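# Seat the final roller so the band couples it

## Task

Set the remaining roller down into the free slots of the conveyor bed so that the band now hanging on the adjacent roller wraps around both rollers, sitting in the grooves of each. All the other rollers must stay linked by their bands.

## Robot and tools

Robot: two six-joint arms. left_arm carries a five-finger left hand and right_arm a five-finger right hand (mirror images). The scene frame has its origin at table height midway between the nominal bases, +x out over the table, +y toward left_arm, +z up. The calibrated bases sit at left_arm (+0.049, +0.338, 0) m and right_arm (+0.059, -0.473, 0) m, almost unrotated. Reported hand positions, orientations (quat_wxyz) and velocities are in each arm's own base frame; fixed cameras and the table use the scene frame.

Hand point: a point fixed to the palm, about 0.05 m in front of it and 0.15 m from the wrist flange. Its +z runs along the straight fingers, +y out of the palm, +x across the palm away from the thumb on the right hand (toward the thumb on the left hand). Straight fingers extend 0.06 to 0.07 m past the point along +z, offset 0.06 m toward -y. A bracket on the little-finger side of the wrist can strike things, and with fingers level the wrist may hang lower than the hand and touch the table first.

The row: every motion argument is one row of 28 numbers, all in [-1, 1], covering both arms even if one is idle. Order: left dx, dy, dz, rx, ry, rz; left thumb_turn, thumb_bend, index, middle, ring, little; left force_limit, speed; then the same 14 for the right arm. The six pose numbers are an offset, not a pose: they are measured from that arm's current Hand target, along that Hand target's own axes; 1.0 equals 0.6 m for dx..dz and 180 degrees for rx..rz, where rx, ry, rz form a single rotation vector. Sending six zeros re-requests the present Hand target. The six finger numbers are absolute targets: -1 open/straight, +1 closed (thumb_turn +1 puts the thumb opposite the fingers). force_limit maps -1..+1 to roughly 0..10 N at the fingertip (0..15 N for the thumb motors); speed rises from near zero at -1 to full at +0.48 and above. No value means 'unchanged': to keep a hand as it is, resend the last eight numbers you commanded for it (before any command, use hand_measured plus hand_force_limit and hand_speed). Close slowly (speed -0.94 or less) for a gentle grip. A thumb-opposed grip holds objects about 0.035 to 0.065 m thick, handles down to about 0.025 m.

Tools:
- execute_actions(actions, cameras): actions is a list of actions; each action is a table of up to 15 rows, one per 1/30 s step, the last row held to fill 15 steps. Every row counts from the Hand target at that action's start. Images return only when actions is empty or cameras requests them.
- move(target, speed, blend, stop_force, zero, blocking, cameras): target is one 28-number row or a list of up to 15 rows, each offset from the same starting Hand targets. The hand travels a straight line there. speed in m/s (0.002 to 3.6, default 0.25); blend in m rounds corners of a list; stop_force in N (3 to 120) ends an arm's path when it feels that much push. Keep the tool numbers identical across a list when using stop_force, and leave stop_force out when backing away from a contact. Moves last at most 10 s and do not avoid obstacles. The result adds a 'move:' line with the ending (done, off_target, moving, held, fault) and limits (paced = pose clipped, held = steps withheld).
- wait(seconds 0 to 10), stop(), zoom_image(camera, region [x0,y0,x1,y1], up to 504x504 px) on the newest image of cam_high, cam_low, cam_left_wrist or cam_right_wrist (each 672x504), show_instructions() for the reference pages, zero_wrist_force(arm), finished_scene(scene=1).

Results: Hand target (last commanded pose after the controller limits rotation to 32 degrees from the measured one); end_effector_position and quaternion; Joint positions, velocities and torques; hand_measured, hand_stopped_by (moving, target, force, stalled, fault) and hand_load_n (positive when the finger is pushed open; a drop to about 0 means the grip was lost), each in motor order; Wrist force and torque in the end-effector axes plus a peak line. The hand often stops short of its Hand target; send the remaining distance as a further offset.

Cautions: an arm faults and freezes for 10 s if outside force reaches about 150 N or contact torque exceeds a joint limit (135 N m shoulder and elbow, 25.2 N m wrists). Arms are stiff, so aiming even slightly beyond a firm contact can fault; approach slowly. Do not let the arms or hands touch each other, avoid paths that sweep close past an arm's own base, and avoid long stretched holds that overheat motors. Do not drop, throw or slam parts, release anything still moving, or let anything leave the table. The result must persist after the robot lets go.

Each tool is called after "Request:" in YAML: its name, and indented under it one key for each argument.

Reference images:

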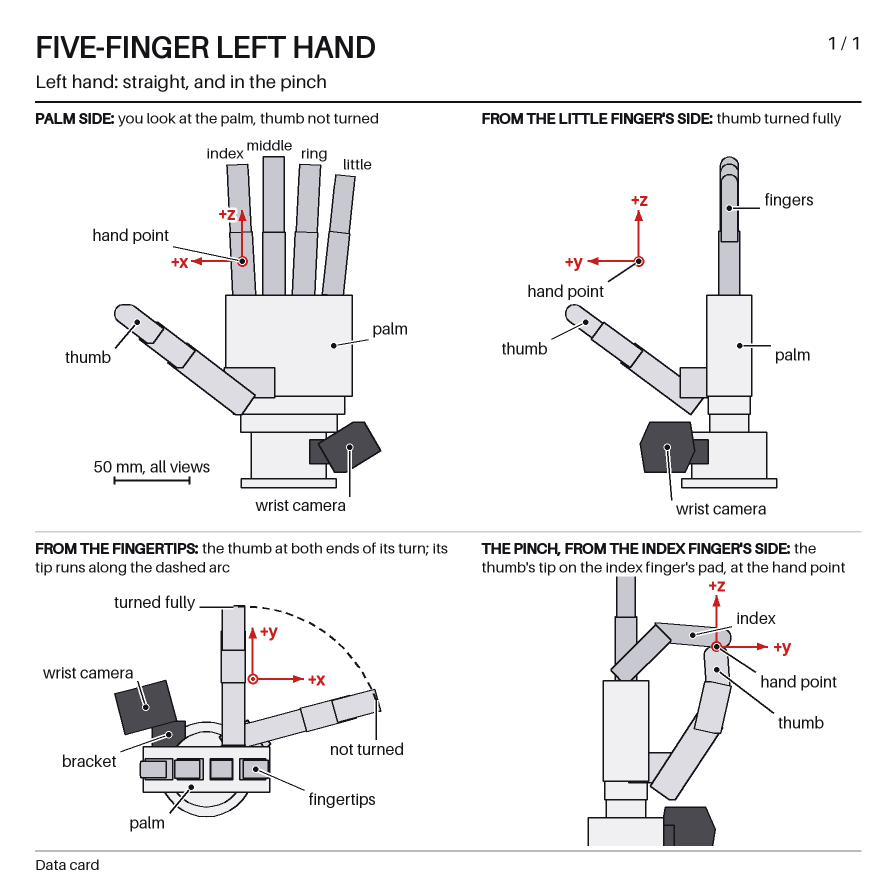

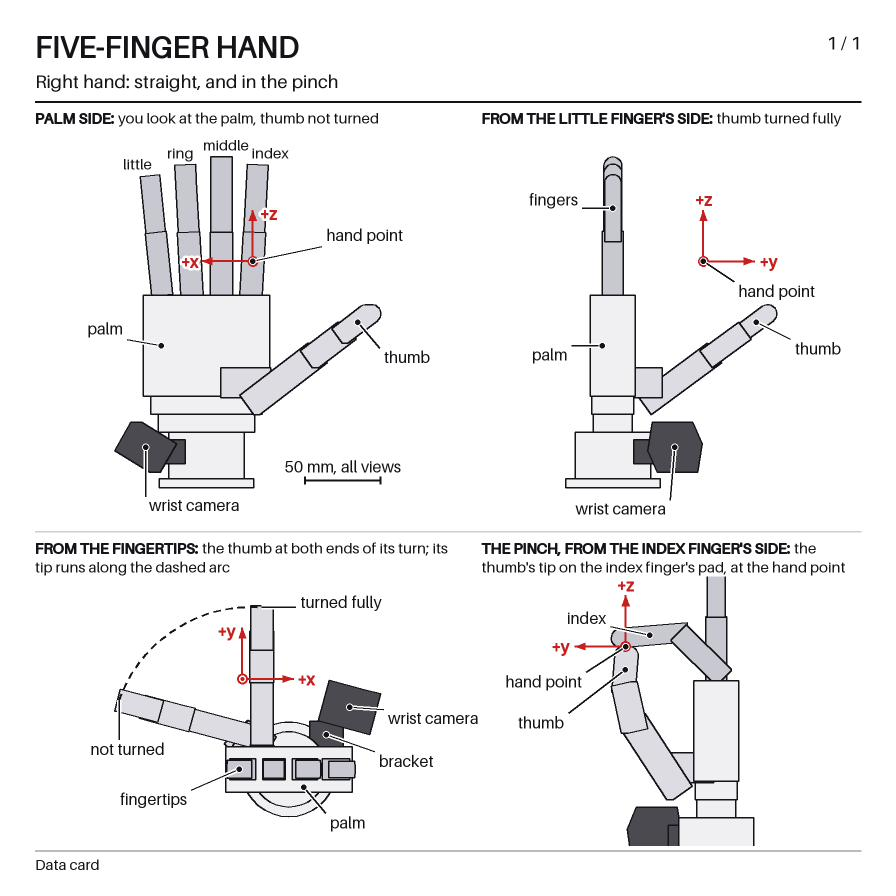

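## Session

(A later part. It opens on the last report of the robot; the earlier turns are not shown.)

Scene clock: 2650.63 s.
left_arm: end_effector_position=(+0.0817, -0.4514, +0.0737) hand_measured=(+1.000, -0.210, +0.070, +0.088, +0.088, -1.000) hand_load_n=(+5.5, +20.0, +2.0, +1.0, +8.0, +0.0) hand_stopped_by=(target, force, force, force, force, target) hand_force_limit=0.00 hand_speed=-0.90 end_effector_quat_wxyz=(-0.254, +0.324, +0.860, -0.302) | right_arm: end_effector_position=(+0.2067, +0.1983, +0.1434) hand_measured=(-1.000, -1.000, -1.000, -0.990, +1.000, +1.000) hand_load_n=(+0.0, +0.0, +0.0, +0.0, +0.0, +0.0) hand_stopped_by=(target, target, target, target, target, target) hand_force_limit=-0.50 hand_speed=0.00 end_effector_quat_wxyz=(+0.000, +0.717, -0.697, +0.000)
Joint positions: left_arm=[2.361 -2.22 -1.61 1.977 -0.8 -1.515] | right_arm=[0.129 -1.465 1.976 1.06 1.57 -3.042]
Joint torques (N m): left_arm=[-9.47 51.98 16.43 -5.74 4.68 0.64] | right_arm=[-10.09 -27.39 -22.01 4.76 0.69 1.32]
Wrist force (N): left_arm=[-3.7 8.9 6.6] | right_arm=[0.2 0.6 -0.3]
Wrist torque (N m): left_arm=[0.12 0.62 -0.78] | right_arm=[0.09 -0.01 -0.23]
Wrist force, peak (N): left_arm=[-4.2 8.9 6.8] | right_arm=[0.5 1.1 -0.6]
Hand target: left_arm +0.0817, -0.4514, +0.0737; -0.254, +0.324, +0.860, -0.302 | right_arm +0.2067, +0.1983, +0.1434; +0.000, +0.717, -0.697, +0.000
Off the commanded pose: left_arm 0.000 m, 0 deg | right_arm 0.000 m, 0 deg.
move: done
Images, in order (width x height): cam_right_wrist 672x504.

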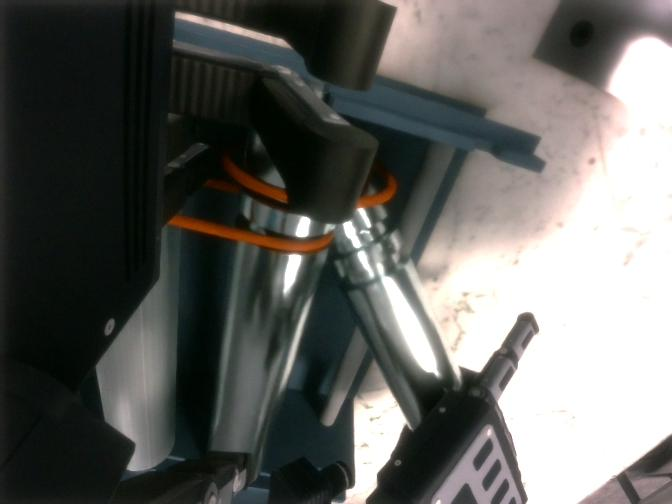

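Request:
move:
  target:
    - [0,0,0,0,0,0,1,0.35,0.5,0.5,0.5,-1,0.0,-0.9,0,0,0.02,0,0,0,-1,-1,-1,-0.99,1,1,-0.5,0.0]
    - [0,0,0,0,0,0,1,0.35,0.5,0.5,0.5,-1,0.0,-0.9,0,0.01,0.02,0,0,0,-1,-1,-1,-0.99,1,1,-0.5,0.0]
  speed: 0.03
  stop_force: 3
  cameras: ["cam_right_wrist"]

Request:
zoom_image:
  camera: "cam_right_wrist"
  region: [160, 100, 440, 310]

Scene clock: 2655.27 s.
left_arm: end_effector_position=(+0.0817, -0.4514, +0.0737) hand_measured=(+1.000, -0.210, +0.070, +0.088, +0.088, -1.000) hand_load_n=(+5.5, +20.0, +2.0, +1.0, +8.0, +0.0) hand_stopped_by=(target, force, force, force, force, target) hand_force_limit=0.00 hand_speed=-0.90 end_effector_quat_wxyz=(-0.254, +0.324, +0.860, -0.302) | right_arm: end_effector_position=(+0.2007, +0.1981, +0.1314) hand_measured=(-1.000, -1.000, -1.000, -0.990, +1.000, +1.000) hand_load_n=(+0.0, +0.0, +0.0, +0.0, +0.0, +0.0) hand_stopped_by=(target, target, target, target, target, target) hand_force_limit=-0.50 hand_speed=0.00 end_effector_quat_wxyz=(+0.000, +0.717, -0.697, +0.000)
Joint positions: left_arm=[2.361 -2.22 -1.61 1.977 -0.8 -1.515] | right_arm=[0.131 -1.462 2.008 1.025 1.57 -3.04]
Joint torques (N m): left_arm=[-9.9 51.75 16.46 -5.53 4.83 0.57] | right_arm=[8.09 -13.02 -23.06 2.43 -0.3 -1.47]
Wrist force (N): left_arm=[-3.9 8.8 6.5] | right_arm=[0.2 0.8 -0.4]
Wrist torque (N m): left_arm=[0.10 0.65 -0.78] | right_arm=[0.13 -0.02 -0.21]
Wrist force, peak (N): left_arm=[-4.1 9.0 6.8] | right_arm=[0.2 0.8 -1.2]
Hand target: left_arm +0.0817, -0.4514, +0.0737; -0.254, +0.324, +0.860, -0.302 | right_arm +0.2007, +0.1981, +0.1314; +0.000, +0.717, -0.697, +0.000
Off the commanded pose: left_arm 0.000 m, 0 deg | right_arm 0.000 m, 0 deg.
move: done
Images, in order (width x height): cam_right_wrist 672x504.

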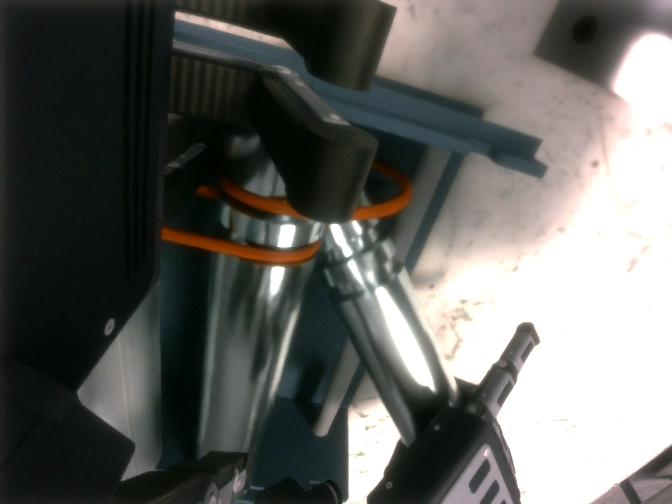

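Scaled by 1.800 from the camera's 672x504 image, which has a finer 960x720 frame.

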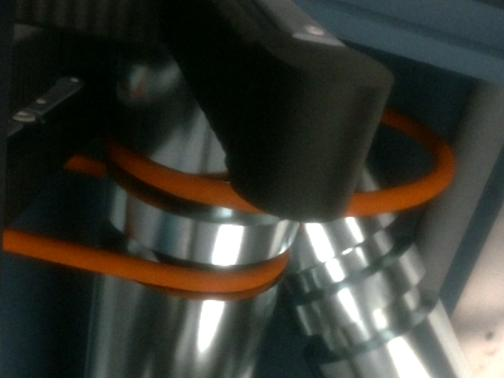

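Request:
move:
  target: [0.01288,-0.01185,0.0055,0,0,0,1,0.35,0.5,0.5,0.5,-1,0.0,-0.9,0,0,0,0,0,0,-1,-1,-1,-0.99,1,1,-0.5,0.0]
  speed: 0.03
  stop_force: 5
  cameras: ["cam_right_wrist"]

Request:
zoom_image:
  camera: "cam_right_wrist"
  region: [160, 100, 440, 310]

Scene clock: 2664.40 s.
left_arm: end_effector_position=(+0.0716, -0.4514, +0.0781) hand_measured=(+1.000, -0.210, +0.070, +0.088, +0.088, -1.000) hand_load_n=(+5.5, +20.0, +1.5, +1.0, +8.0, +0.0) hand_stopped_by=(target, force, force, force, force, target) hand_force_limit=0.00 hand_speed=-0.90 end_effector_quat_wxyz=(-0.254, +0.324, +0.860, -0.302) | right_arm: end_effector_position=(+0.2007, +0.1981, +0.1314) hand_measured=(-1.000, -1.000, -1.000, -0.990, +1.000, +1.000) hand_load_n=(+0.5, -0.5, +0.0, +0.0, +0.0, +0.0) hand_stopped_by=(target, target, target, target, target, target) hand_force_limit=-0.50 hand_speed=0.00 end_effector_quat_wxyz=(+0.000, +0.717, -0.697, +0.000)
Joint positions: left_arm=[2.346 -2.203 -1.622 1.986 -0.796 -1.536] | right_arm=[0.131 -1.462 2.008 1.025 1.57 -3.04]
Joint torques (N m): left_arm=[13.63 29.85 19.57 -5.64 -0.95 1.66] | right_arm=[-9.58 -13.03 -22.86 4.74 -1.07 -1.34]
Wrist force (N): left_arm=[-3.9 9.0 6.8] | right_arm=[0.4 0.7 -0.5]
Wrist torque (N m): left_arm=[0.12 0.66 -0.79] | right_arm=[0.13 -0.04 -0.21]
Wrist force, peak (N): left_arm=[-4.1 9.6 6.6] | right_arm=[-0.1 1.2 -0.5]
Hand target: left_arm +0.0716, -0.4514, +0.0781; -0.254, +0.324, +0.860, -0.302 | right_arm +0.2007, +0.1981, +0.1314; +0.000, +0.717, -0.697, +0.000
Off the commanded pose: left_arm 0.000 m, 0 deg | right_arm 0.000 m, 0 deg.
move: done
Images, in order (width x height): cam_right_wrist 672x504.

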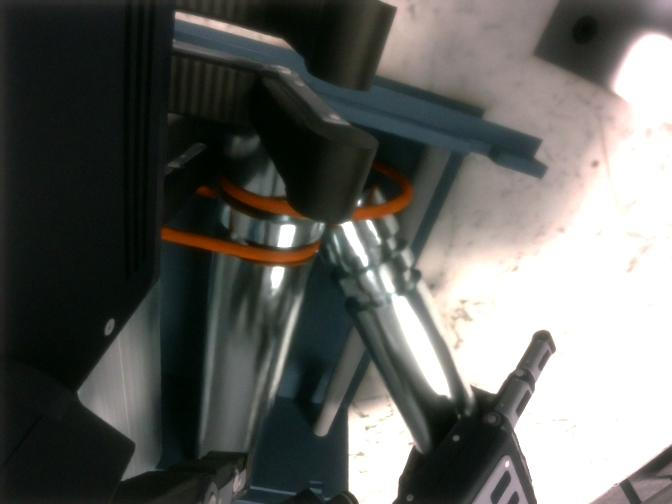

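Scaled by 1.800 from the camera's 672x504 image, which has a finer 960x720 frame.

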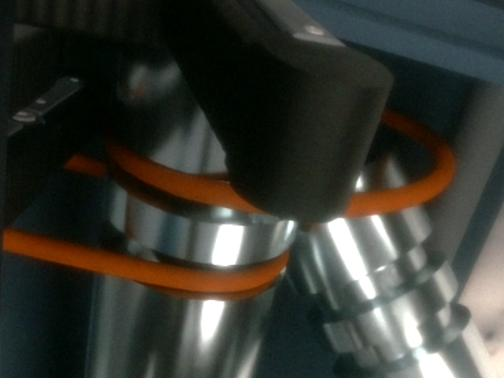

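Request:
execute_actions:
  actions: []
  cameras: ["cam_right_wrist","cam_left_wrist","cam_high","cam_low"]

Scene clock: 2681.10 s.
left_arm: end_effector_position=(+0.0716, -0.4514, +0.0781) hand_measured=(+1.000, -0.210, +0.070, +0.088, +0.088, -1.000) hand_load_n=(+5.5, +20.0, +1.5, +1.0, +8.0, +0.0) hand_stopped_by=(target, force, force, force, force, target) hand_force_limit=0.00 hand_speed=-0.90 end_effector_quat_wxyz=(-0.254, +0.324, +0.860, -0.302) | right_arm: end_effector_position=(+0.2007, +0.1981, +0.1314) hand_measured=(-1.000, -1.000, -1.000, -0.990, +1.000, +1.000) hand_load_n=(+0.0, +0.0, +0.0, +0.0, +0.0, +0.0) hand_stopped_by=(target, target, target, target, target, target) hand_force_limit=-0.50 hand_speed=0.00 end_effector_quat_wxyz=(+0.000, +0.717, -0.697, +0.000)
Joint positions: left_arm=[2.346 -2.203 -1.622 1.986 -0.796 -1.536] | right_arm=[0.131 -1.462 2.008 1.025 1.57 -3.04]
Joint velocities: within noise
Joint torques (N m): left_arm=[12.24 30.24 19.77 -5.78 -0.79 1.53] | right_arm=[-10.17 -12.71 -24.81 4.65 -0.88 -1.41]
Wrist force (N): left_arm=[-3.8 8.9 6.7] | right_arm=[0.2 0.9 -0.7]
Wrist torque (N m): left_arm=[0.11 0.64 -0.78] | right_arm=[0.16 0.00 -0.20]
Wrist force, peak (N): left_arm=[-4.0 8.9 6.9] | right_arm=[0.3 1.2 -0.2]
Hand target: left_arm +0.0716, -0.4514, +0.0781; -0.254, +0.324, +0.860, -0.302 | right_arm +0.2007, +0.1981, +0.1314; +0.000, +0.717, -0.697, +0.000
Off the commanded pose: left_arm 0.000 m, 0 deg | right_arm 0.000 m, 0 deg.

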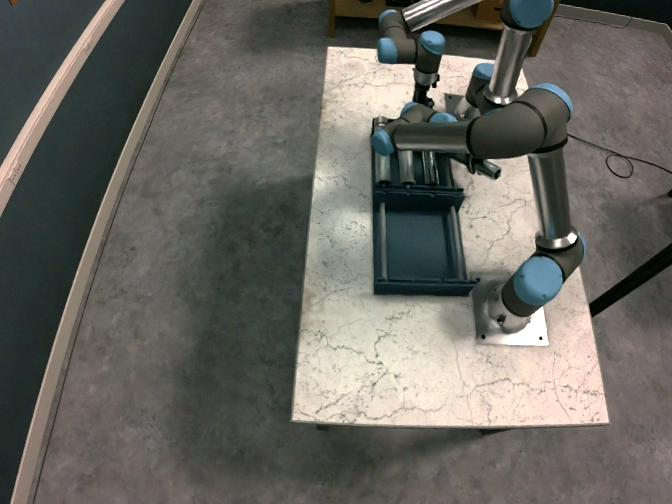

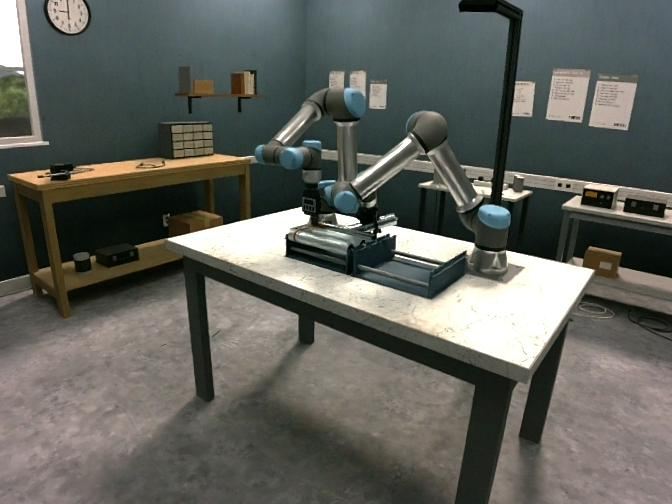

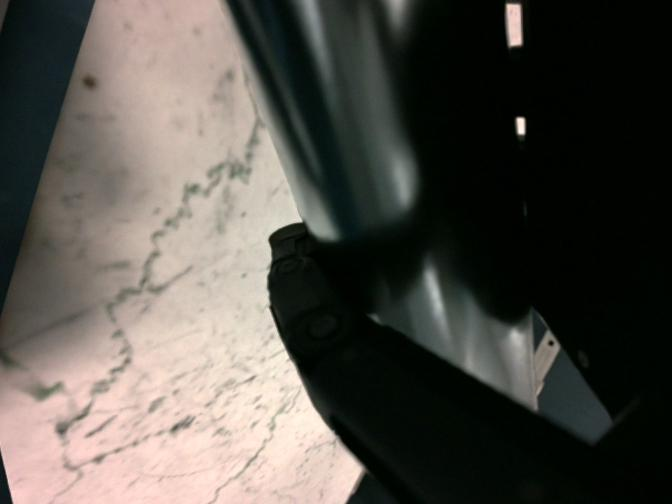

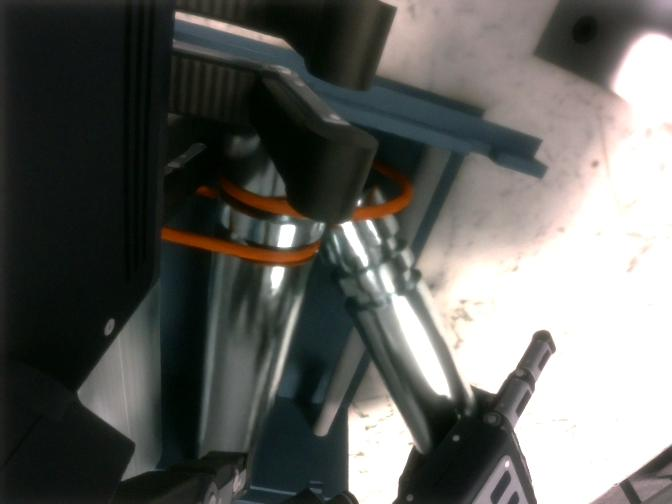

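Request:
zoom_image:
  camera: "cam_right_wrist"
  region: [170, 120, 470, 345]

Scaled by 1.680 from the camera's 672x504 image, which has a finer 960x720 frame.

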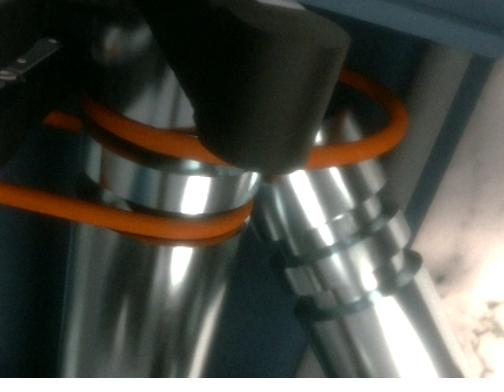

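Request:
move:
  target: [-0.01337, 0.0002, -0.00107, 0, 0, 0, 1, 0.35, 0.5, 0.5, 0.5, -1, 0.0, -0.9, 0, 0, 0, 0, 0, 0, -1, -1, -1, -0.99, 1, 1, -0.5, 0.0]
  speed: 0.03
  stop_force: 5
  cameras: ["cam_right_wrist"]

Request:
zoom_image:
  camera: "cam_right_wrist"
  region: [170, 120, 470, 345]

Scene clock: 2686.27 s.
left_arm: end_effector_position=(+0.0774, -0.4568, +0.0766) hand_measured=(+1.000, -0.210, +0.070, +0.088, +0.088, -1.000) hand_load_n=(+5.5, +20.0, +1.5, +1.0, +8.0, +0.0) hand_stopped_by=(target, force, force, force, force, target) hand_force_limit=0.00 hand_speed=-0.90 end_effector_quat_wxyz=(-0.254, +0.324, +0.860, -0.302) | right_arm: end_effector_position=(+0.2007, +0.1981, +0.1314) hand_measured=(-1.000, -1.000, -1.000, -0.990, +1.000, +1.000) hand_load_n=(+0.0, +0.0, +0.0, +0.0, +0.0, +0.0) hand_stopped_by=(target, target, target, target, target, target) hand_force_limit=-0.50 hand_speed=0.00 end_effector_quat_wxyz=(+0.000, +0.717, -0.697, +0.000)
Joint positions: left_arm=[2.346 -2.219 -1.597 1.977 -0.796 -1.535] | right_arm=[0.131 -1.462 2.008 1.025 1.57 -3.04]
Joint torques (N m): left_arm=[7.59 54.59 8.23 -0.66 -0.59 0.97] | right_arm=[-9.21 -11.2 -21.23 4.71 -1 -1.22]
Wrist force (N): left_arm=[-3.4 9.0 6.8] | right_arm=[0.1 0.8 -0.1]
Wrist torque (N m): left_arm=[0.11 0.62 -0.94] | right_arm=[0.12 0.00 -0.21]
Wrist force, peak (N): left_arm=[-3.8 9.3 6.7] | right_arm=[0.3 1.3 -0.5]
Hand target: left_arm +0.0774, -0.4568, +0.0766; -0.254, +0.324, +0.860, -0.302 | right_arm +0.2007, +0.1981, +0.1314; +0.000, +0.717, -0.697, +0.000
Off the commanded pose: left_arm 0.000 m, 0 deg | right_arm 0.000 m, 0 deg.
move: done
Images, in order (width x height): cam_right_wrist 672x504.

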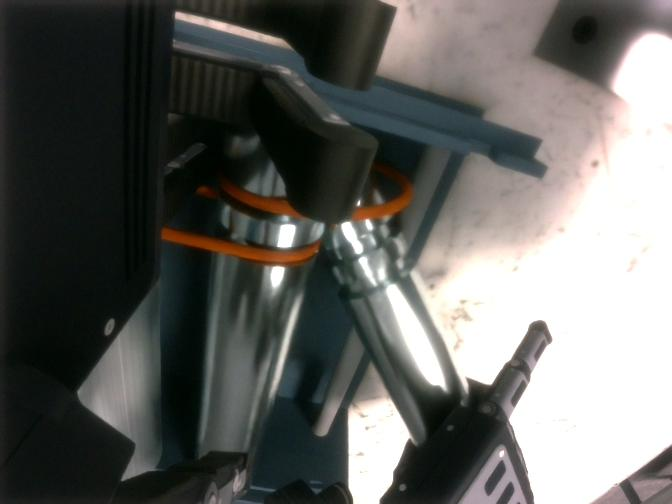

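Scaled by 1.680 from the camera's 672x504 image, which has a finer 960x720 frame.

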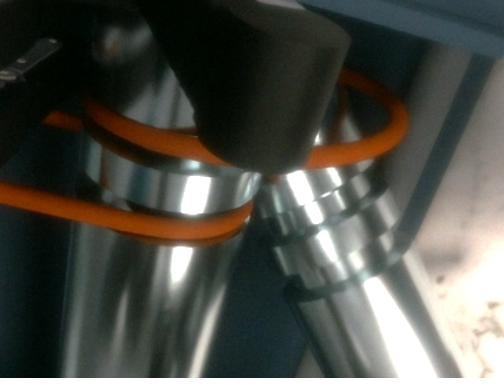

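Request:
zoom_image:
  camera: "cam_right_wrist"
  region: [310, 140, 430, 230]

Scaled by 4.200 from the camera's 672x504 image, which has a finer 960x720 frame.

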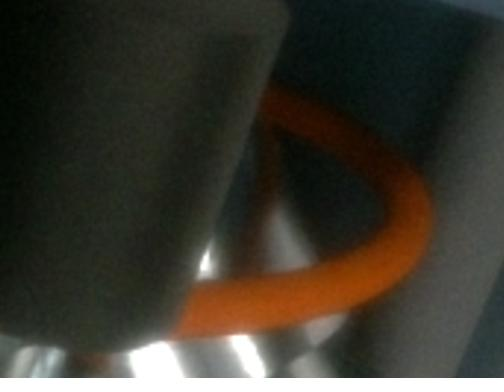

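Request:
move:
  target: [-0.01003, 0.00014, -0.0008, 0, 0, 0, 1, 0.35, 0.5, 0.5, 0.5, -1, 0.0, -0.9, 0, 0, 0, 0, 0, 0, -1, -1, -1, -0.99, 1, 1, -0.5, 0.0]
  speed: 0.03
  stop_force: 5
  cameras: ["cam_right_wrist"]

Request:
zoom_image:
  camera: "cam_right_wrist"
  region: [290, 130, 450, 250]

Scene clock: 2713.57 s.
left_arm: end_effector_position=(+0.0817, -0.4609, +0.0754) hand_measured=(+1.000, -0.210, +0.070, +0.088, +0.088, -1.000) hand_load_n=(+5.0, +20.0, +1.5, +2.0, +10.5, +0.0) hand_stopped_by=(target, force, force, force, force, target) hand_force_limit=0.00 hand_speed=-0.90 end_effector_quat_wxyz=(-0.254, +0.324, +0.860, -0.302) | right_arm: end_effector_position=(+0.2007, +0.1981, +0.1314) hand_measured=(-1.000, -1.000, -1.000, -0.990, +1.000, +1.000) hand_load_n=(+0.0, +0.0, +0.0, +0.0, +0.0, +0.0) hand_stopped_by=(target, target, target, target, target, target) hand_force_limit=-0.50 hand_speed=0.00 end_effector_quat_wxyz=(+0.000, +0.717, -0.697, +0.000)
Joint positions: left_arm=[2.347 -2.232 -1.578 1.97 -0.796 -1.534] | right_arm=[0.131 -1.462 2.008 1.025 1.57 -3.04]
Joint torques (N m): left_arm=[13.36 56.95 9.45 -0.23 -0.18 1.71] | right_arm=[-8.06 -12.79 -23.43 4.57 -1.14 -1.36]
Wrist force (N): left_arm=[-2.7 10.8 9.5] | right_arm=[0.2 0.5 -0.4]
Wrist torque (N m): left_arm=[0.15 1.19 -1.26] | right_arm=[0.10 -0.01 -0.22]
Wrist force, peak (N): left_arm=[-2.4 11.3 9.7] | right_arm=[0.4 1.3 -0.3]
Hand target: left_arm +0.0817, -0.4609, +0.0754; -0.254, +0.324, +0.860, -0.302 | right_arm +0.2007, +0.1981, +0.1314; +0.000, +0.717, -0.697, +0.000
Off the commanded pose: left_arm 0.000 m, 0 deg | right_arm 0.000 m, 0 deg.
move: done
Images, in order (width x height): cam_right_wrist 672x504.

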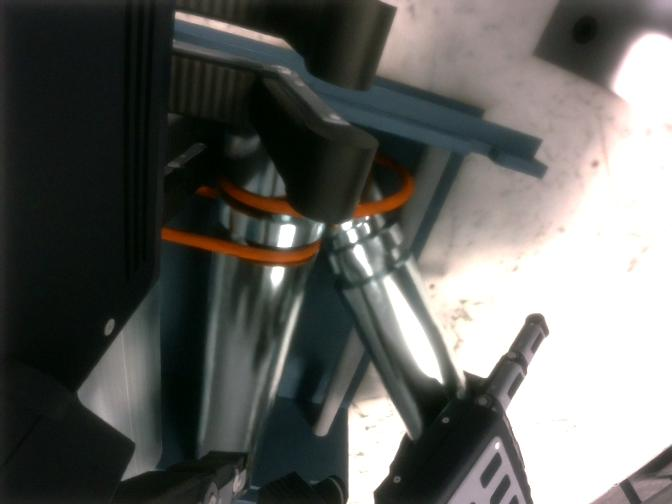

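Scaled by 3.150 from the camera's 672x504 image, which has a finer 960x720 frame.

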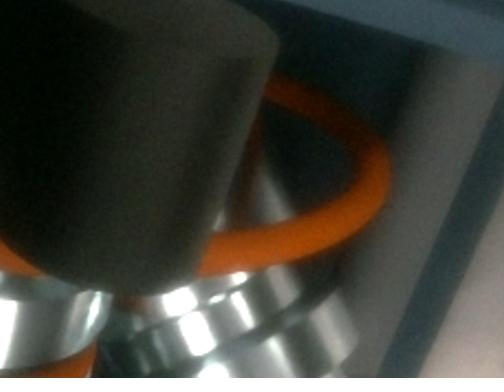

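Request:
move:
  target: [0.00597, -0.00425, 0.00472, 0, 0, 0, 1, 0.35, 0.5, 0.5, 0.5, -1, 0.0, -0.9, 0, 0, 0, 0, 0, 0, -1, -1, -1, -0.99, 1, 1, -0.5, 0.0]
  speed: 0.03
  stop_force: 5
  cameras: ["cam_right_wrist"]

Request:
zoom_image:
  camera: "cam_right_wrist"
  region: [290, 130, 450, 250]

Scene clock: 2731.00 s.
left_arm: end_effector_position=(+0.0765, -0.4609, +0.0761) hand_measured=(+1.000, -0.210, +0.070, +0.088, +0.088, -1.000) hand_load_n=(+5.5, +20.0, +2.0, +1.0, +8.0, +0.0) hand_stopped_by=(target, force, force, force, force, target) hand_force_limit=0.00 hand_speed=-0.90 end_effector_quat_wxyz=(-0.254, +0.324, +0.860, -0.302) | right_arm: end_effector_position=(+0.2007, +0.1981, +0.1314) hand_measured=(-1.000, -1.000, -1.000, -0.990, +1.000, +1.000) hand_load_n=(+0.0, +0.0, +0.0, +0.0, +0.0, +0.0) hand_stopped_by=(target, target, target, target, target, target) hand_force_limit=-0.50 hand_speed=0.00 end_effector_quat_wxyz=(+0.000, +0.717, -0.697, +0.000)
Joint positions: left_arm=[2.339 -2.225 -1.585 1.978 -0.794 -1.545] | right_arm=[0.131 -1.462 2.008 1.025 1.57 -3.04]
Joint torques (N m): left_arm=[12.55 31.53 19.65 -5.69 1.51 0.97] | right_arm=[-9.31 -12.4 -23.06 4.43 -0.81 -1.21]
Wrist force (N): left_arm=[-3.7 9.0 6.7] | right_arm=[0.3 0.7 -0.5]
Wrist torque (N m): left_arm=[0.12 0.62 -0.78] | right_arm=[0.11 -0.02 -0.22]
Wrist force, peak (N): left_arm=[-2.6 11.2 9.9] | right_arm=[0.7 0.9 -0.4]
Hand target: left_arm +0.0765, -0.4609, +0.0760; -0.254, +0.324, +0.860, -0.302 | right_arm +0.2007, +0.1981, +0.1314; +0.000, +0.717, -0.697, +0.000
Off the commanded pose: left_arm 0.000 m, 0 deg | right_arm 0.000 m, 0 deg.
move: done
Images, in order (width x height): cam_right_wrist 672x504.

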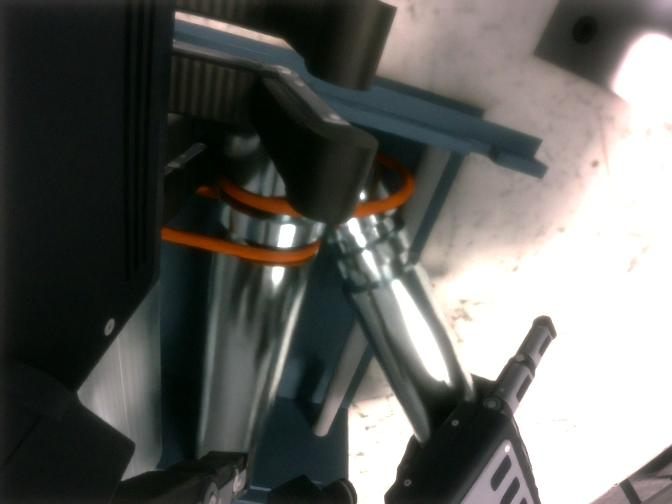

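Scaled by 3.150 from the camera's 672x504 image, which has a finer 960x720 frame.

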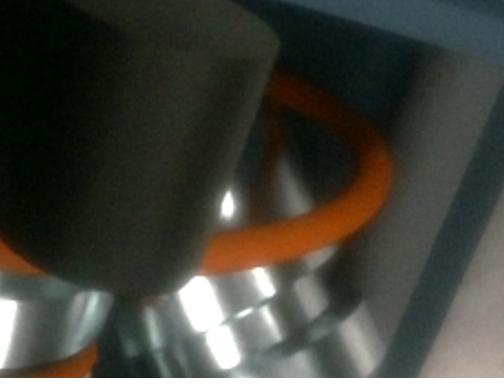

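Request:
move:
  target: [0, 0, 0, 0, 0, 0, 1, 0.35, 0.5, 0.5, 0.5, -1, 0.0, -0.9, 0, 0.00833, 0, 0, 0, 0, -1, -1, -1, -0.99, 1, 1, -0.5, 0.0]
  speed: 0.02
  stop_force: 4
  cameras: ["cam_right_wrist"]

Request:
zoom_image:
  camera: "cam_right_wrist"
  region: [170, 120, 470, 345]

Scene clock: 2737.80 s.
left_arm: end_effector_position=(+0.0765, -0.4609, +0.0760) hand_measured=(+1.000, -0.210, +0.070, +0.088, +0.088, -1.000) hand_load_n=(+5.5, +20.0, +1.5, +1.0, +8.0, +0.0) hand_stopped_by=(target, force, force, force, force, target) hand_force_limit=0.00 hand_speed=-0.90 end_effector_quat_wxyz=(-0.254, +0.324, +0.860, -0.302) | right_arm: end_effector_position=(+0.1964, +0.1980, +0.1314) hand_measured=(-1.000, -1.000, -1.000, -0.990, +1.000, +1.000) hand_load_n=(+0.0, +0.0, +0.0, +2.5, +0.0, +0.0) hand_stopped_by=(target, target, target, target, target, target) hand_force_limit=-0.50 hand_speed=0.00 end_effector_quat_wxyz=(+0.000, +0.717, -0.697, +0.000)
Joint positions: left_arm=[2.339 -2.225 -1.585 1.978 -0.794 -1.545] | right_arm=[0.133 -1.472 2.018 1.024 1.57 -3.038]
Joint torques (N m): left_arm=[12.11 31.17 19.66 -5.59 -0.6 0.95] | right_arm=[-10.51 -12.49 -21.02 5.79 -0.79 -1.49]
Wrist force (N): left_arm=[-3.9 8.9 6.6] | right_arm=[1.5 -2.8 -0.5]
Wrist torque (N m): left_arm=[0.12 0.63 -0.78] | right_arm=[0.20 0.02 -0.24]
Wrist force, peak (N): left_arm=[-3.7 9.0 6.8] | right_arm=[1.2 -6.1 -0.5]
Hand target: left_arm +0.0765, -0.4609, +0.0760; -0.254, +0.324, +0.860, -0.302 | right_arm +0.1964, +0.1980, +0.1314; +0.000, +0.717, -0.697, +0.000 (not the last commanded pose)
Off the commanded pose: left_arm 0.000 m, 0 deg | right_arm 0.001 m, 0 deg.
move: contact (right_arm)
Images, in order (width x height): cam_right_wrist 672x504.

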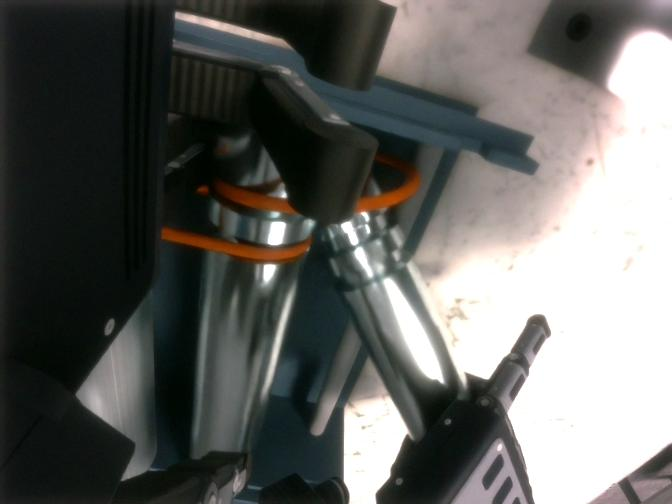

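Scaled by 1.680 from the camera's 672x504 image, which has a finer 960x720 frame.

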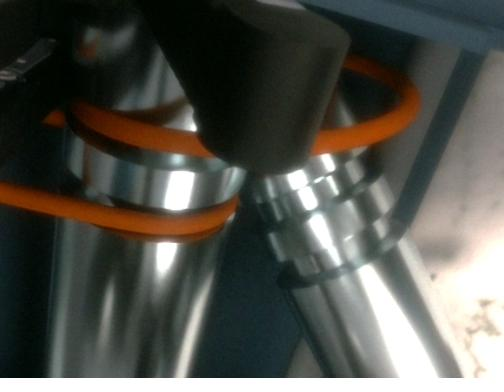

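Request:
move:
  target: [-0.01288, 0.03633, -0.04059, -0.0134, 0.0380, 0.0383, 1, 0.35, 0.5, 0.5, 0.5, -1, 0.0, -0.9, 0, -0.0012, 0, 0, 0, 0, -1, -1, -1, -0.99, 1, 1, -0.5, 0.0]
  speed: 0.03
  stop_force: 6
  cameras: ["cam_right_wrist"]

Request:
zoom_image:
  camera: "cam_right_wrist"
  region: [170, 120, 470, 345]

Scene clock: 2760.20 s.
left_arm: end_effector_position=(+0.1058, -0.4445, +0.0761) hand_measured=(+1.000, -0.210, +0.070, +0.088, +0.088, -1.000) hand_load_n=(+5.5, +19.5, +2.0, +1.0, +8.0, +0.0) hand_stopped_by=(target, force, force, force, force, target) hand_force_limit=0.00 hand_speed=-0.90 end_effector_quat_wxyz=(-0.279, +0.398, +0.828, -0.279) | right_arm: end_effector_position=(+0.1971, +0.1980, +0.1314) hand_measured=(-1.000, -1.000, -1.000, -0.990, +1.000, +1.000) hand_load_n=(+0.0, +0.0, +0.0, +0.0, +0.0, +0.0) hand_stopped_by=(target, target, target, target, target, target) hand_force_limit=-0.50 hand_speed=0.00 end_effector_quat_wxyz=(+0.000, +0.717, -0.697, +0.000)
Joint positions: left_arm=[2.37 -2.287 -1.524 1.801 -0.865 -1.282] | right_arm=[0.132 -1.47 2.016 1.024 1.57 -3.039]
Joint torques (N m): left_arm=[-7.5 57.07 7.14 -0.72 4.71 -1.94] | right_arm=[-12.91 -14.09 -20.1 4.72 -1.02 -1.8]
Wrist force (N): left_arm=[-3.6 9.0 6.6] | right_arm=[0.2 0.4 -0.3]
Wrist torque (N m): left_arm=[0.13 0.60 -0.87] | right_arm=[0.08 -0.02 -0.20]
Wrist force, peak (N): left_arm=[-3.6 9.0 7.1] | right_arm=[1.0 -3.4 -0.3]
Hand target: left_arm +0.1058, -0.4445, +0.0761; -0.279, +0.398, +0.828, -0.279 | right_arm +0.1971, +0.1980, +0.1314; +0.000, +0.717, -0.697, +0.000
Off the commanded pose: left_arm 0.000 m, 0 deg | right_arm 0.000 m, 0 deg.
move: done
Images, in order (width x height): cam_right_wrist 672x504.

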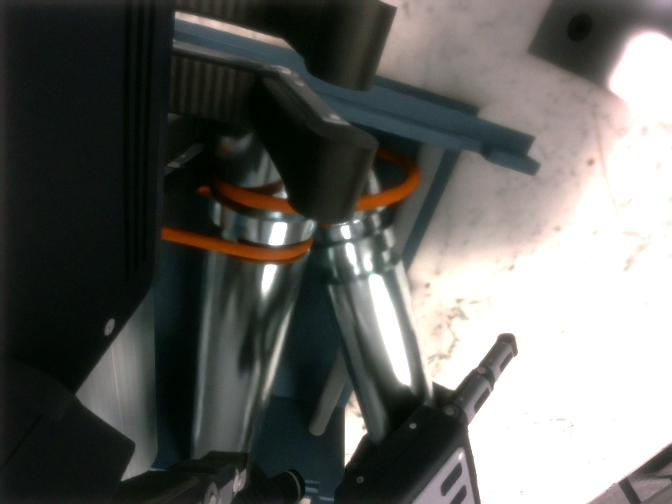

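Scaled by 1.680 from the camera's 672x504 image, which has a finer 960x720 frame.

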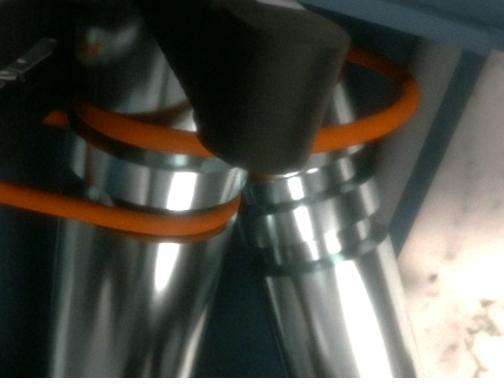

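Request:
move:
  target: [-0.01358, 0.03687, -0.04137, -0.0134, 0.0380, 0.0383, 1, 0.35, 0.5, 0.5, 0.5, -1, 0.0, -0.9, 0, 0, 0, 0, 0, 0, -1, -1, -1, -0.99, 1, 1, -0.5, 0.0]
  speed: 0.03
  stop_force: 6
  cameras: ["cam_right_wrist", "cam_left_wrist"]

Request:
zoom_image:
  camera: "cam_right_wrist"
  region: [170, 120, 470, 345]

Scene clock: 2771.47 s.
left_arm: end_effector_position=(+0.1382, -0.4335, +0.0761) hand_measured=(+1.000, -0.210, +0.070, +0.088, +0.088, -1.000) hand_load_n=(+5.0, +19.5, +1.5, +1.5, +9.0, +0.5) hand_stopped_by=(target, force, force, force, force, target) hand_force_limit=0.00 hand_speed=-0.90 end_effector_quat_wxyz=(-0.302, +0.469, +0.790, -0.253) | right_arm: end_effector_position=(+0.1971, +0.1980, +0.1314) hand_measured=(-1.000, -1.000, -1.000, -0.990, +1.000, +1.000) hand_load_n=(+0.0, +0.0, +0.0, +0.0, +0.0, +0.0) hand_stopped_by=(target, target, target, target, target, target) hand_force_limit=-0.50 hand_speed=0.00 end_effector_quat_wxyz=(+0.000, +0.717, -0.697, +0.000)
Joint positions: left_arm=[2.388 -2.35 -1.44 1.648 -0.959 -1.069] | right_arm=[0.132 -1.47 2.016 1.024 1.57 -3.039]
Joint torques (N m): left_arm=[-2.26 58.96 7.59 -0.85 4.57 -1.76] | right_arm=[-11.27 -24.7 -12.47 4.55 -1.06 -1.27]
Wrist force (N): left_arm=[-3.8 9.5 7.7] | right_arm=[-0.1 0.7 -0.6]
Wrist torque (N m): left_arm=[0.13 0.83 -0.99] | right_arm=[0.14 0.03 -0.21]
Wrist force, peak (N): left_arm=[-3.9 9.5 7.7] | right_arm=[0.5 1.3 -0.5]
Hand target: left_arm +0.1382, -0.4335, +0.0761; -0.303, +0.469, +0.790, -0.253 | right_arm +0.1971, +0.1980, +0.1314; +0.000, +0.717, -0.697, +0.000
Off the commanded pose: left_arm 0.000 m, 0 deg | right_arm 0.000 m, 0 deg.
move: done
Images, in order (width x height): cam_left_wrist 672x504, cam_right_wrist 672x504.

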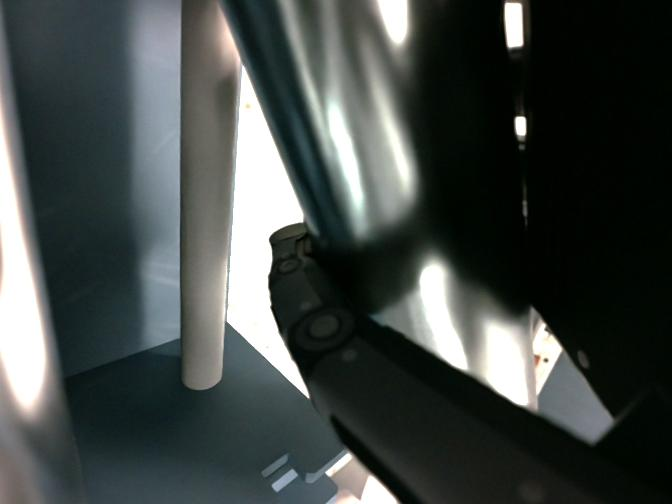

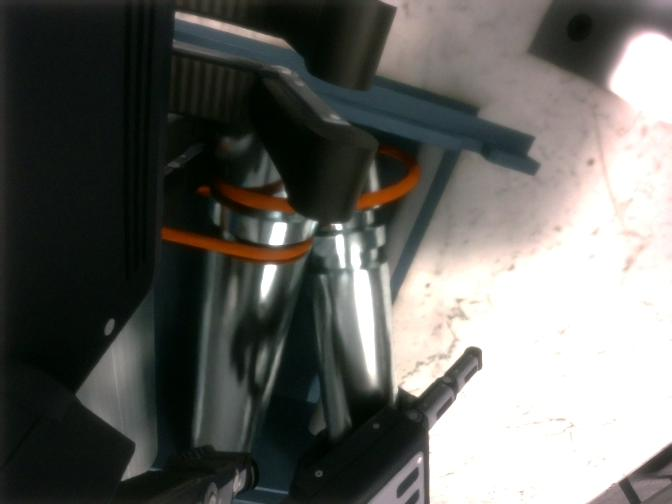

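Scaled by 1.680 from the camera's 672x504 image, which has a finer 960x720 frame.

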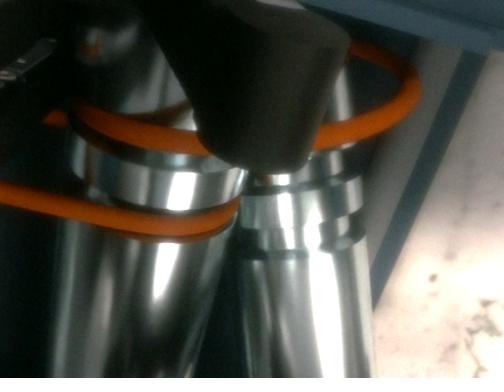

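Request:
move:
  target: [-0.00751, -0.01011, 0.00499, 0, 0, 0, 1, 0.35, 0.5, 0.5, 0.5, -1, 0.0, -0.9, 0, 0, 0, 0, 0, 0, -1, -1, -1, -0.99, 1, 1, -0.5, 0.0]
  speed: 0.03
  stop_force: 6
  cameras: ["cam_right_wrist"]

Request:
zoom_image:
  camera: "cam_right_wrist"
  region: [170, 120, 470, 345]

Scene clock: 2781.43 s.
left_arm: end_effector_position=(+0.1342, -0.4405, +0.0771) hand_measured=(+1.000, -0.210, +0.070, +0.088, +0.088, -1.000) hand_load_n=(+5.5, +19.5, +1.5, +1.0, +8.0, +0.0) hand_stopped_by=(target, force, force, force, force, target) hand_force_limit=0.00 hand_speed=-0.90 end_effector_quat_wxyz=(-0.303, +0.469, +0.790, -0.253) | right_arm: end_effector_position=(+0.1971, +0.1980, +0.1314) hand_measured=(-1.000, -1.000, -1.000, -0.990, +1.000, +1.000) hand_load_n=(+0.0, +0.0, +0.0, +0.0, +0.0, +0.0) hand_stopped_by=(target, target, target, target, target, target) hand_force_limit=-0.50 hand_speed=0.00 end_effector_quat_wxyz=(+0.000, +0.717, -0.697, +0.000)
Joint positions: left_arm=[2.374 -2.355 -1.423 1.646 -0.951 -1.084] | right_arm=[0.132 -1.47 2.016 1.024 1.57 -3.039]
Joint torques (N m): left_arm=[11.6 59.19 6.45 -2.25 -1.24 1.21] | right_arm=[-8.72 -25.38 -13.83 4.21 -0.85 -0.77]
Wrist force (N): left_arm=[-3.8 8.9 6.5] | right_arm=[0.3 0.5 -0.4]
Wrist torque (N m): left_arm=[0.13 0.61 -0.78] | right_arm=[0.10 -0.03 -0.19]
Wrist force, peak (N): left_arm=[-3.2 10.0 7.8] | right_arm=[0.7 0.9 -0.6]
Hand target: left_arm +0.1342, -0.4405, +0.0771; -0.303, +0.469, +0.790, -0.253 | right_arm +0.1971, +0.1980, +0.1314; +0.000, +0.717, -0.697, +0.000
Off the commanded pose: left_arm 0.000 m, 0 deg | right_arm 0.000 m, 0 deg.
move: done
Images, in order (width x height): cam_right_wrist 672x504.

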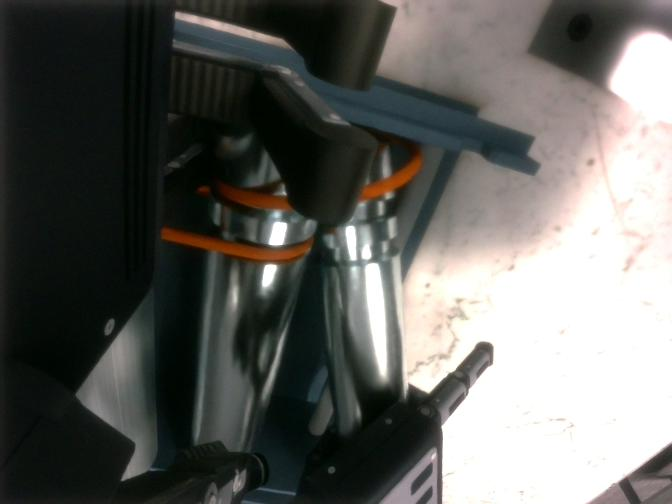

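Scaled by 1.680 from the camera's 672x504 image, which has a finer 960x720 frame.

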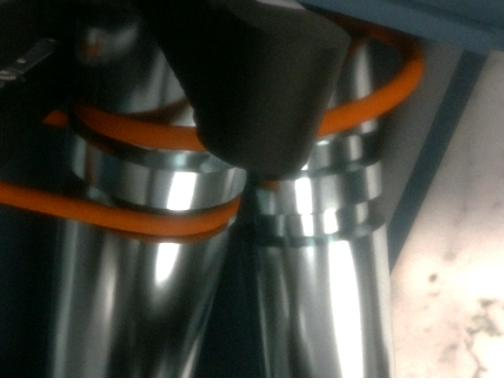

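Request:
zoom_image:
  camera: "cam_right_wrist"
  region: [310, 120, 450, 225]

Scaled by 3.600 from the camera's 672x504 image, which has a finer 960x720 frame.

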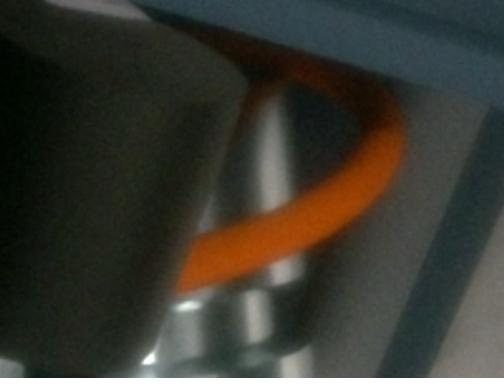

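Request:
zoom_image:
  camera: "cam_right_wrist"
  region: [300, 130, 440, 290]

Scaled by 3.150 from the camera's 672x504 image, which has a finer 960x720 frame.

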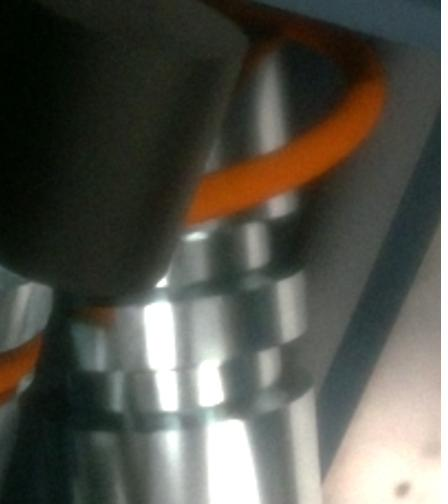

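Request:
zoom_image:
  camera: "cam_right_wrist"
  region: [360, 125, 430, 205]

Scaled by 6.300 from the camera's 672x504 image, which has a finer 960x720 frame.

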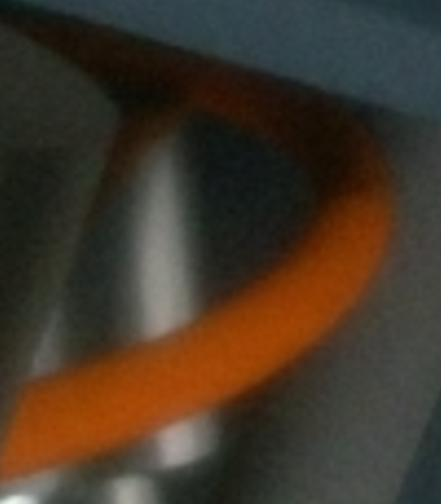

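Request:
move:
  target: [0.00746, -0.01467, 0.00265, 0, 0, 0, 1, 0.35, 0.5, 0.5, 0.5, -1, 0.0, -0.9, 0, 0, 0, 0, 0, 0, -1, -1, -1, -0.99, 1, 1, -0.5, 0.0]
  speed: 0.03
  stop_force: 6
  cameras: ["cam_right_wrist"]

Request:
zoom_image:
  camera: "cam_right_wrist"
  region: [300, 120, 450, 280]

Scene clock: 2883.70 s.
left_arm: end_effector_position=(+0.1262, -0.4405, +0.0831) hand_measured=(+1.000, -0.210, +0.070, +0.088, +0.088, -1.000) hand_load_n=(+5.5, +20.0, +2.0, +1.0, +8.0, -0.5) hand_stopped_by=(target, force, force, force, force, target) hand_force_limit=0.00 hand_speed=-0.90 end_effector_quat_wxyz=(-0.302, +0.469, +0.790, -0.253) | right_arm: end_effector_position=(+0.1971, +0.1980, +0.1314) hand_measured=(-1.000, -1.000, -1.000, -0.990, +1.000, +1.000) hand_load_n=(+0.0, +0.0, +0.0, +0.0, +0.0, +0.0) hand_stopped_by=(target, target, target, target, target, target) hand_force_limit=-0.50 hand_speed=0.00 end_effector_quat_wxyz=(+0.000, +0.717, -0.697, +0.000)
Joint positions: left_arm=[2.363 -2.339 -1.435 1.647 -0.945 -1.095] | right_arm=[0.132 -1.47 2.016 1.024 1.57 -3.039]
Joint torques (N m): left_arm=[12.32 35.88 19.57 -3.25 -1.35 0.78] | right_arm=[-6.67 -26 -12.14 4.2 -1.08 -0.72]
Wrist force (N): left_arm=[-3.8 8.9 6.8] | right_arm=[0.3 0.6 -0.4]
Wrist torque (N m): left_arm=[0.10 0.64 -0.78] | right_arm=[0.11 -0.03 -0.20]
Wrist force, peak (N): left_arm=[-3.9 9.5 6.5] | right_arm=[0.5 1.2 -0.5]
Hand target: left_arm +0.1262, -0.4405, +0.0831; -0.303, +0.469, +0.790, -0.253 | right_arm +0.1971, +0.1980, +0.1314; +0.000, +0.717, -0.697, +0.000
Off the commanded pose: left_arm 0.000 m, 0 deg | right_arm 0.000 m, 0 deg.
move: done
Images, in order (width x height): cam_right_wrist 672x504.

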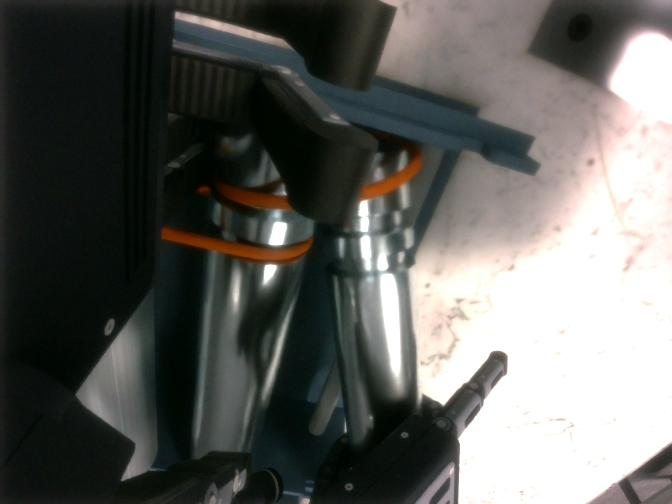

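Scaled by 3.150 from the camera's 672x504 image, which has a finer 960x720 frame.

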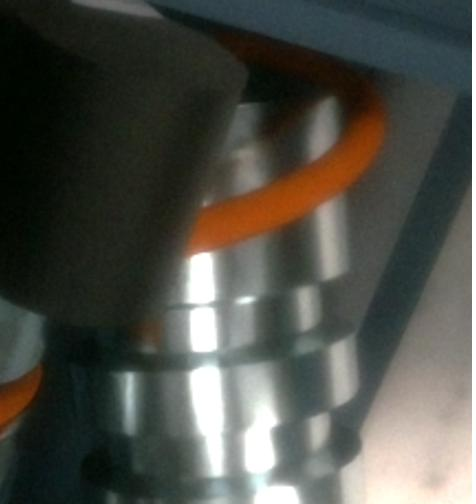

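Request:
wait:
  seconds: 0.5
  cameras: ["cam_right_wrist"]

Request:
zoom_image:
  camera: "cam_right_wrist"
  region: [300, 120, 450, 280]

Scene clock: 2889.00 s.
left_arm: end_effector_position=(+0.1262, -0.4405, +0.0831) hand_measured=(+1.000, -0.210, +0.070, +0.088, +0.088, -1.000) hand_load_n=(+5.5, +20.0, +1.5, +1.0, +8.0, +0.0) hand_stopped_by=(target, force, force, force, force, target) hand_force_limit=0.00 hand_speed=-0.90 end_effector_quat_wxyz=(-0.303, +0.469, +0.790, -0.253) | right_arm: end_effector_position=(+0.1971, +0.1980, +0.1314) hand_measured=(-1.000, -1.000, -1.000, -0.990, +1.000, +1.000) hand_load_n=(+0.0, +0.0, +0.0, +0.0, +0.0, +0.0) hand_stopped_by=(target, target, target, target, target, target) hand_force_limit=-0.50 hand_speed=0.00 end_effector_quat_wxyz=(+0.000, +0.717, -0.697, +0.000)
Joint positions: left_arm=[2.363 -2.339 -1.435 1.647 -0.945 -1.095] | right_arm=[0.132 -1.47 2.016 1.024 1.57 -3.039]
Joint torques (N m): left_arm=[12.73 35.39 19.66 -5.86 -1.16 0.91] | right_arm=[-7.38 -25.92 -13.6 3.96 -0.92 -0.38]
Wrist force (N): left_arm=[-3.7 8.9 6.8] | right_arm=[0.2 0.5 -0.5]
Wrist torque (N m): left_arm=[0.11 0.62 -0.77] | right_arm=[0.11 -0.01 -0.20]
Wrist force, peak (N): left_arm=[-3.8 9.2 6.7] | right_arm=[0.2 1.2 -0.3]
Hand target: left_arm +0.1262, -0.4405, +0.0831; -0.303, +0.469, +0.790, -0.253 | right_arm +0.1971, +0.1980, +0.1314; +0.000, +0.717, -0.697, +0.000
Off the commanded pose: left_arm 0.000 m, 0 deg | right_arm 0.000 m, 0 deg.
wait: 0.50 s; at rest from the start
Images, in order (width x height): cam_right_wrist 672x504.

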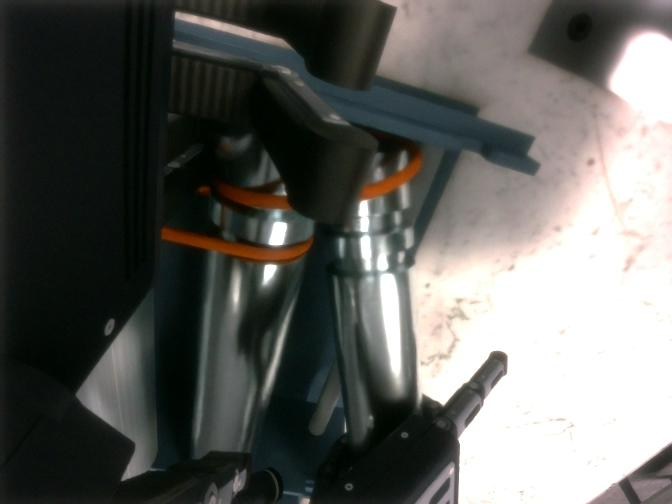

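Scaled by 3.150 from the camera's 672x504 image, which has a finer 960x720 frame.

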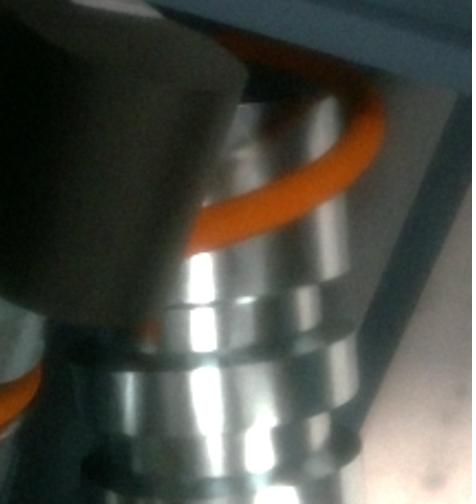

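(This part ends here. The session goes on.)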